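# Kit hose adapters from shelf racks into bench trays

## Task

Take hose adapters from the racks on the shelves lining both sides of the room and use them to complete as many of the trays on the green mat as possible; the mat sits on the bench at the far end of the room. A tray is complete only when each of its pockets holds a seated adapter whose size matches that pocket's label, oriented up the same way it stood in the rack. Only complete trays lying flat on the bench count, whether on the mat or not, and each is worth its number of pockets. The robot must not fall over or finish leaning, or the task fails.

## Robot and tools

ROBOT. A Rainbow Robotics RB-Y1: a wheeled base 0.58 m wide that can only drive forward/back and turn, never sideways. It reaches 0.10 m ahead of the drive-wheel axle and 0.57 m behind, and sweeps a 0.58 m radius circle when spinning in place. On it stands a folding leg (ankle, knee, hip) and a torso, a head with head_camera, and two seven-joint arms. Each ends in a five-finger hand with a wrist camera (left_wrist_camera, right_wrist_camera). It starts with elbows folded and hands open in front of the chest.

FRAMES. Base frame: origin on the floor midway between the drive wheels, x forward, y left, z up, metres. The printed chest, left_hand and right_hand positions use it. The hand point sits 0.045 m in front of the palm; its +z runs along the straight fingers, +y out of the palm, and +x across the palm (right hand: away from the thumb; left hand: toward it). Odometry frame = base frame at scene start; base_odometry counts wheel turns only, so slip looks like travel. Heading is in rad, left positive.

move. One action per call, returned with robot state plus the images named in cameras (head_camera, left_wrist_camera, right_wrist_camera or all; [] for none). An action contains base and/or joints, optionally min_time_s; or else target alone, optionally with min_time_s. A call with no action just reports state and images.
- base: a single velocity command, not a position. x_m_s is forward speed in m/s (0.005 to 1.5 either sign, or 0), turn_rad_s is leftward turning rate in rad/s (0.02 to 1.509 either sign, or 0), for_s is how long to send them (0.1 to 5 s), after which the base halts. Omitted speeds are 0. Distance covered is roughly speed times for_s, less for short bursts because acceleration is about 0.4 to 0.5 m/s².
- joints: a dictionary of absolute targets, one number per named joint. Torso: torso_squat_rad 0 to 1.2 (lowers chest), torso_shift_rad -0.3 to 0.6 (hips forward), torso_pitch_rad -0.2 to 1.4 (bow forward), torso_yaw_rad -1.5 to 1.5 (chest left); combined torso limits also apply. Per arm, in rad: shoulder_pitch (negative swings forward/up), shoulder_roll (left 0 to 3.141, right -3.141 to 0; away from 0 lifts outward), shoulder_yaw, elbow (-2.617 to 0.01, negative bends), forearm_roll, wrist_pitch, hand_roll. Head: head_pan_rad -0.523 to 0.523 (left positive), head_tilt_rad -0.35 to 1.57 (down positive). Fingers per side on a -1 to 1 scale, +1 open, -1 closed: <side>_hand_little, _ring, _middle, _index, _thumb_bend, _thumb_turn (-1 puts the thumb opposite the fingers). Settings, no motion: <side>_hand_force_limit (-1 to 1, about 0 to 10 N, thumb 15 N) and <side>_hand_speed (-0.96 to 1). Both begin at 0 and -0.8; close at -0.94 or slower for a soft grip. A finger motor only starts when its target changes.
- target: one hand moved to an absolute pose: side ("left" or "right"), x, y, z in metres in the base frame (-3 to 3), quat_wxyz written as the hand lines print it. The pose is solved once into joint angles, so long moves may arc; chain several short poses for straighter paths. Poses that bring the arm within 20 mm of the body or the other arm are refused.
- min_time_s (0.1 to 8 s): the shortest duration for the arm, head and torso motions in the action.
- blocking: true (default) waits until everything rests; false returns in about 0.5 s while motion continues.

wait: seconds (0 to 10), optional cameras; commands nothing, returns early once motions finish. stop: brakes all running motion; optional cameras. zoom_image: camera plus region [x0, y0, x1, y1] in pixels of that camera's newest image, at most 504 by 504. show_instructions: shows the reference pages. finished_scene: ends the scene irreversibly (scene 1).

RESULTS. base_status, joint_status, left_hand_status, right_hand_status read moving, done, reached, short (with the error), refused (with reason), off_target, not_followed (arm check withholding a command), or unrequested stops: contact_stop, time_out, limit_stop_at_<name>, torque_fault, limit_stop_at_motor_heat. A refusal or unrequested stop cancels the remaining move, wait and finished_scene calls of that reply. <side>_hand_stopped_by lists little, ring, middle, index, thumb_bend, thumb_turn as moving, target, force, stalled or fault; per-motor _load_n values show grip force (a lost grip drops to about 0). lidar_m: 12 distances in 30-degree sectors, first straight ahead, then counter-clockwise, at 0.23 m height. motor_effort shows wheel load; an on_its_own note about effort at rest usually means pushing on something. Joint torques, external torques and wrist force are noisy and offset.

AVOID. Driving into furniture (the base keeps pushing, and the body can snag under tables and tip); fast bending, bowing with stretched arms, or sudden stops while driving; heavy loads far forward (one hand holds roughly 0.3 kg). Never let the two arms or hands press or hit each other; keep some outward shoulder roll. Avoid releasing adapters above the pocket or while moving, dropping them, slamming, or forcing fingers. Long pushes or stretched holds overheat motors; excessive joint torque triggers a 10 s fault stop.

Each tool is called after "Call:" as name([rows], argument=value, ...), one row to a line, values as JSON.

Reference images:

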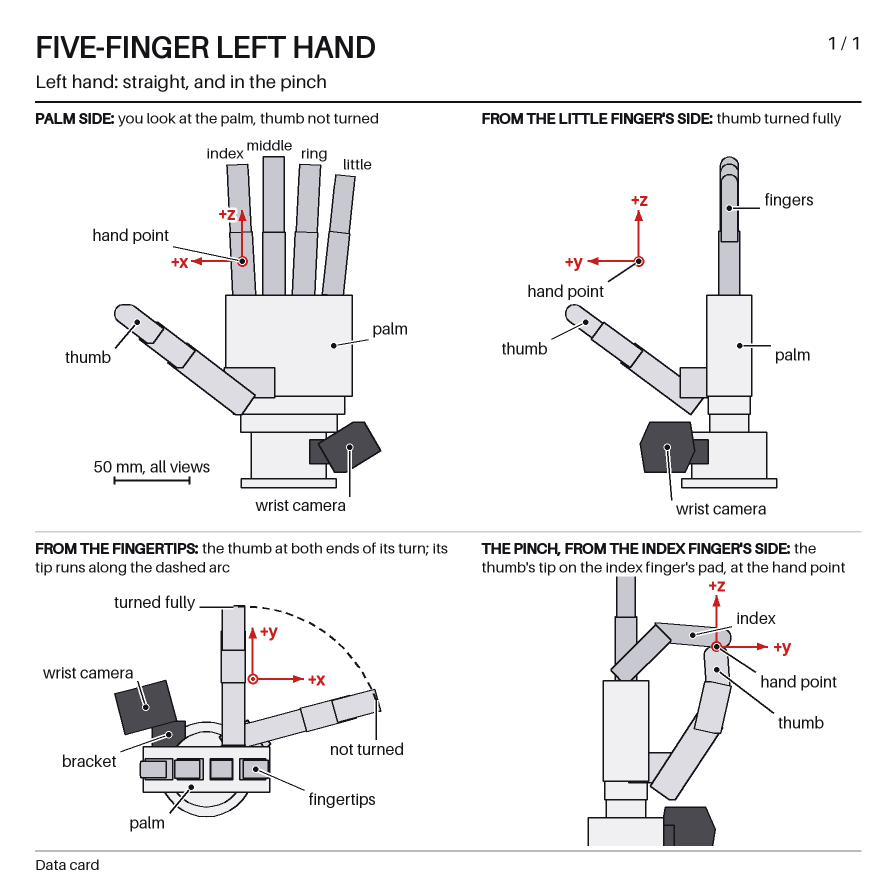

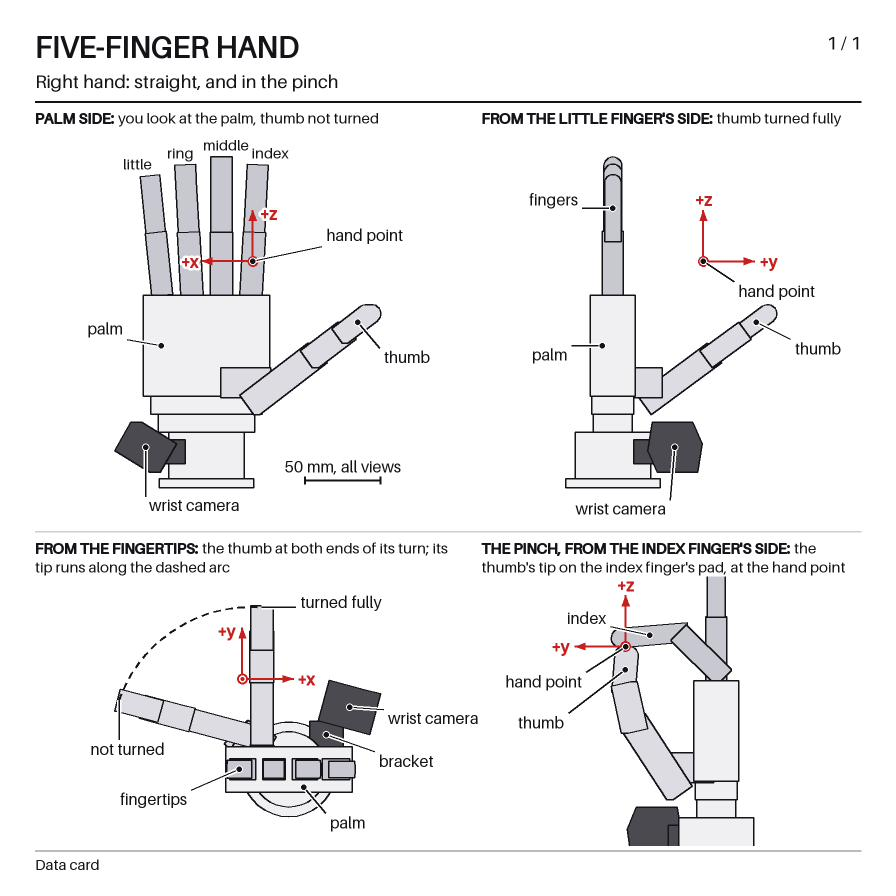

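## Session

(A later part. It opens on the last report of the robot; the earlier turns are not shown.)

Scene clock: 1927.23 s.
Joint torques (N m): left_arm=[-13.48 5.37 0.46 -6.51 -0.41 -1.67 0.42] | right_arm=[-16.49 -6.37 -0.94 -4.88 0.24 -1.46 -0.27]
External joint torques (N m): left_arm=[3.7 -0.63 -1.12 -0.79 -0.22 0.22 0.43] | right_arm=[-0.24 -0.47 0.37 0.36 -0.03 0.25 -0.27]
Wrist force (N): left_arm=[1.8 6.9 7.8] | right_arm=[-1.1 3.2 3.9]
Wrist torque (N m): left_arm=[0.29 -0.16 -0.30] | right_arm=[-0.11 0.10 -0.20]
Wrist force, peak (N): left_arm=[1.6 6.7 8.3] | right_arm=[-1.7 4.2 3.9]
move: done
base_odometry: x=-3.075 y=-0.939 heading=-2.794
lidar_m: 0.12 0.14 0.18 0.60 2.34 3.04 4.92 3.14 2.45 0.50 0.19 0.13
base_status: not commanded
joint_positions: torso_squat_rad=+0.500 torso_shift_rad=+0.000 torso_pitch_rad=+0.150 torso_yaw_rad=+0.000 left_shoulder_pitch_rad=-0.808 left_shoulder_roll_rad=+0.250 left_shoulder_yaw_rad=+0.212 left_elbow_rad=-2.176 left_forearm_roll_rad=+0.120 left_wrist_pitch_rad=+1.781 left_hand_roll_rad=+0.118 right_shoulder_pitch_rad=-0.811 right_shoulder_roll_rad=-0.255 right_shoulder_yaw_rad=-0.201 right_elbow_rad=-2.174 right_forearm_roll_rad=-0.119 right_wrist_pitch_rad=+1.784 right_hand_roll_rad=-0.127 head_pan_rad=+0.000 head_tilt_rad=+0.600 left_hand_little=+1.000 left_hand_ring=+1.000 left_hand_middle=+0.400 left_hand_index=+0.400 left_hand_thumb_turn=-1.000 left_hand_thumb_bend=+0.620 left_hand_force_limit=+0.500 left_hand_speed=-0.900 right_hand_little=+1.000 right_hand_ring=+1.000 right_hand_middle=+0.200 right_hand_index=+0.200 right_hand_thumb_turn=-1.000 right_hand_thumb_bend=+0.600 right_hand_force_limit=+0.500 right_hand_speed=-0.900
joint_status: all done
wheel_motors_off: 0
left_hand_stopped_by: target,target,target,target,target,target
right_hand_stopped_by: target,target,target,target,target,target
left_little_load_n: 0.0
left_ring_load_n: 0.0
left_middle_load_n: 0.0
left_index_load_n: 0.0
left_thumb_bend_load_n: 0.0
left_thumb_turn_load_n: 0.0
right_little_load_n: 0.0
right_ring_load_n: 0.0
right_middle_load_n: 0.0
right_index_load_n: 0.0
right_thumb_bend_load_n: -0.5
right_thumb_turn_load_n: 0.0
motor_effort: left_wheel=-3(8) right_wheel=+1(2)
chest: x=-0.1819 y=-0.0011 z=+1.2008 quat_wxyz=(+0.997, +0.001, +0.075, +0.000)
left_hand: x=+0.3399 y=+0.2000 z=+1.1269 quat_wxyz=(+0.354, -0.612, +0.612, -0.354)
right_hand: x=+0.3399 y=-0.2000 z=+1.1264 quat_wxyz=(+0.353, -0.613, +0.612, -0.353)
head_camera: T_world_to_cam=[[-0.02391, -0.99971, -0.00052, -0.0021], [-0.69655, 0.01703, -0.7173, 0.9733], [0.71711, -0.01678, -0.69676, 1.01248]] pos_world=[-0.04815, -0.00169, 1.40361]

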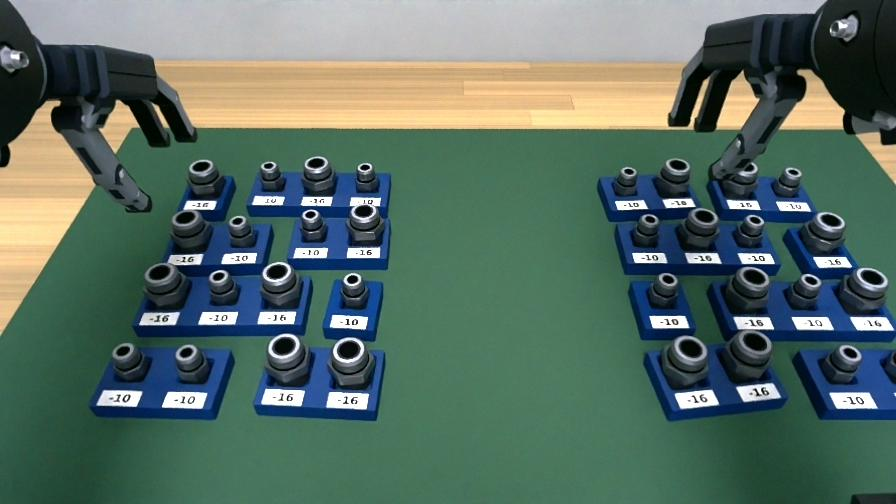

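Call:
move(base={"x_m_s": -0.3, "for_s": 0.8}, cameras=["head_camera"])

Call:
zoom_image(camera="head_camera", region=[110, 90, 400, 330])

Call:
zoom_image(camera="head_camera", region=[560, 90, 860, 330])

Scene clock: 1929.43 s.
Joint torques (N m): left_arm=[-14.16 5.15 0.29 -6.01 -0.51 -1.34 0.34] | right_arm=[-16.22 -6.5 -0.87 -4.72 0.21 -1.61 -0.23]
External joint torques (N m): left_arm=[3.02 -0.84 -1.29 -0.28 -0.32 0.55 0.34] | right_arm=[0.03 -0.61 0.44 0.51 -0.06 0.1 -0.23]
Wrist force (N): left_arm=[1.8 6.5 7.7] | right_arm=[-0.7 3.0 3.4]
Wrist torque (N m): left_arm=[0.22 -0.16 -0.29] | right_arm=[-0.18 0.01 -0.21]
Wrist force, peak (N): left_arm=[1.8 6.7 8.0] | right_arm=[-0.7 4.1 4.6]
move: done
base_odometry: x=-2.849 y=-0.858 heading=-2.794
lidar_m: 0.38 0.39 0.56 2.25 2.37 2.86 4.68 2.96 2.45 1.34 0.52 0.39
base_status: done (sent for 0.8 of 0.8 s)
joint_positions: torso_squat_rad=+0.500 torso_shift_rad=+0.000 torso_pitch_rad=+0.150 torso_yaw_rad=+0.000 left_shoulder_pitch_rad=-0.807 left_shoulder_roll_rad=+0.250 left_shoulder_yaw_rad=+0.212 left_elbow_rad=-2.176 left_forearm_roll_rad=+0.120 left_wrist_pitch_rad=+1.781 left_hand_roll_rad=+0.118 right_shoulder_pitch_rad=-0.811 right_shoulder_roll_rad=-0.255 right_shoulder_yaw_rad=-0.201 right_elbow_rad=-2.174 right_forearm_roll_rad=-0.119 right_wrist_pitch_rad=+1.784 right_hand_roll_rad=-0.127 head_pan_rad=+0.000 head_tilt_rad=+0.600 left_hand_little=+1.000 left_hand_ring=+1.000 left_hand_middle=+0.400 left_hand_index=+0.400 left_hand_thumb_turn=-1.000 left_hand_thumb_bend=+0.620 left_hand_force_limit=+0.500 left_hand_speed=-0.900 right_hand_little=+1.000 right_hand_ring=+1.000 right_hand_middle=+0.200 right_hand_index=+0.200 right_hand_thumb_turn=-1.000 right_hand_thumb_bend=+0.600 right_hand_force_limit=+0.500 right_hand_speed=-0.900
joint_status: not commanded
wheel_motors_off: 0
left_hand_stopped_by: target,target,target,target,target,target
right_hand_stopped_by: target,target,target,target,target,target
left_little_load_n: 0.0
left_ring_load_n: 0.0
left_middle_load_n: 0.0
left_index_load_n: 0.0
left_thumb_bend_load_n: 0.0
left_thumb_turn_load_n: 0.0
right_little_load_n: 0.0
right_ring_load_n: 0.0
right_middle_load_n: 0.0
right_index_load_n: 0.0
right_thumb_bend_load_n: 0.0
right_thumb_turn_load_n: 0.0
motor_effort: left_wheel=+3(33) right_wheel=+1(15)
chest: x=-0.1819 y=-0.0011 z=+1.2008 quat_wxyz=(+0.997, +0.001, +0.075, +0.000)
left_hand: x=+0.3399 y=+0.2000 z=+1.1269 quat_wxyz=(+0.354, -0.612, +0.612, -0.354)
right_hand: x=+0.3398 y=-0.2000 z=+1.1264 quat_wxyz=(+0.353, -0.613, +0.612, -0.353)
head_camera: T_world_to_cam=[[-0.02391, -0.99971, -0.00052, -0.0021], [-0.69655, 0.01703, -0.7173, 0.97323], [0.71711, -0.01678, -0.69676, 1.01241]] pos_world=[-0.04815, -0.00169, 1.40351]

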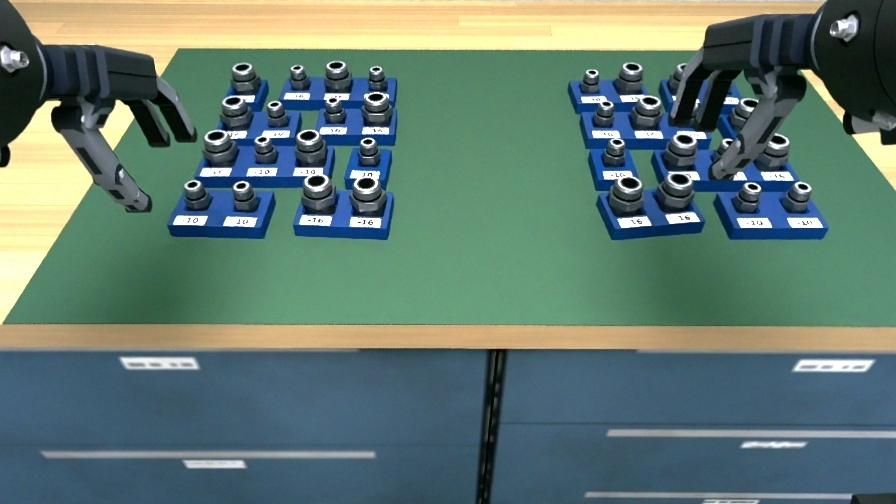

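Scaled by 1.738 from the camera's image (finer frame: 1280x720).

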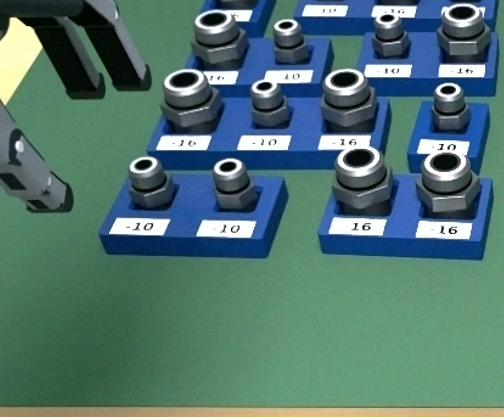

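Scaled by 1.680 from the camera's image (finer frame: 1280x720).

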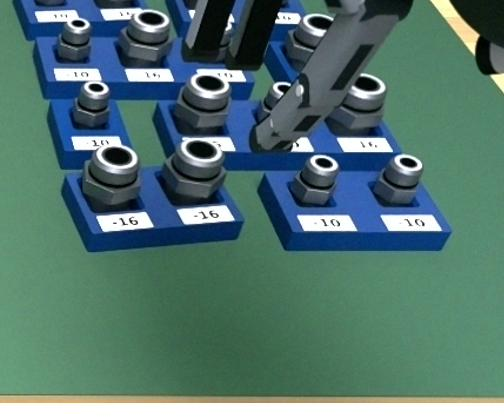

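All trays are filled. Finishing.

Call:
finished_scene()

The scene is finished: the task was done.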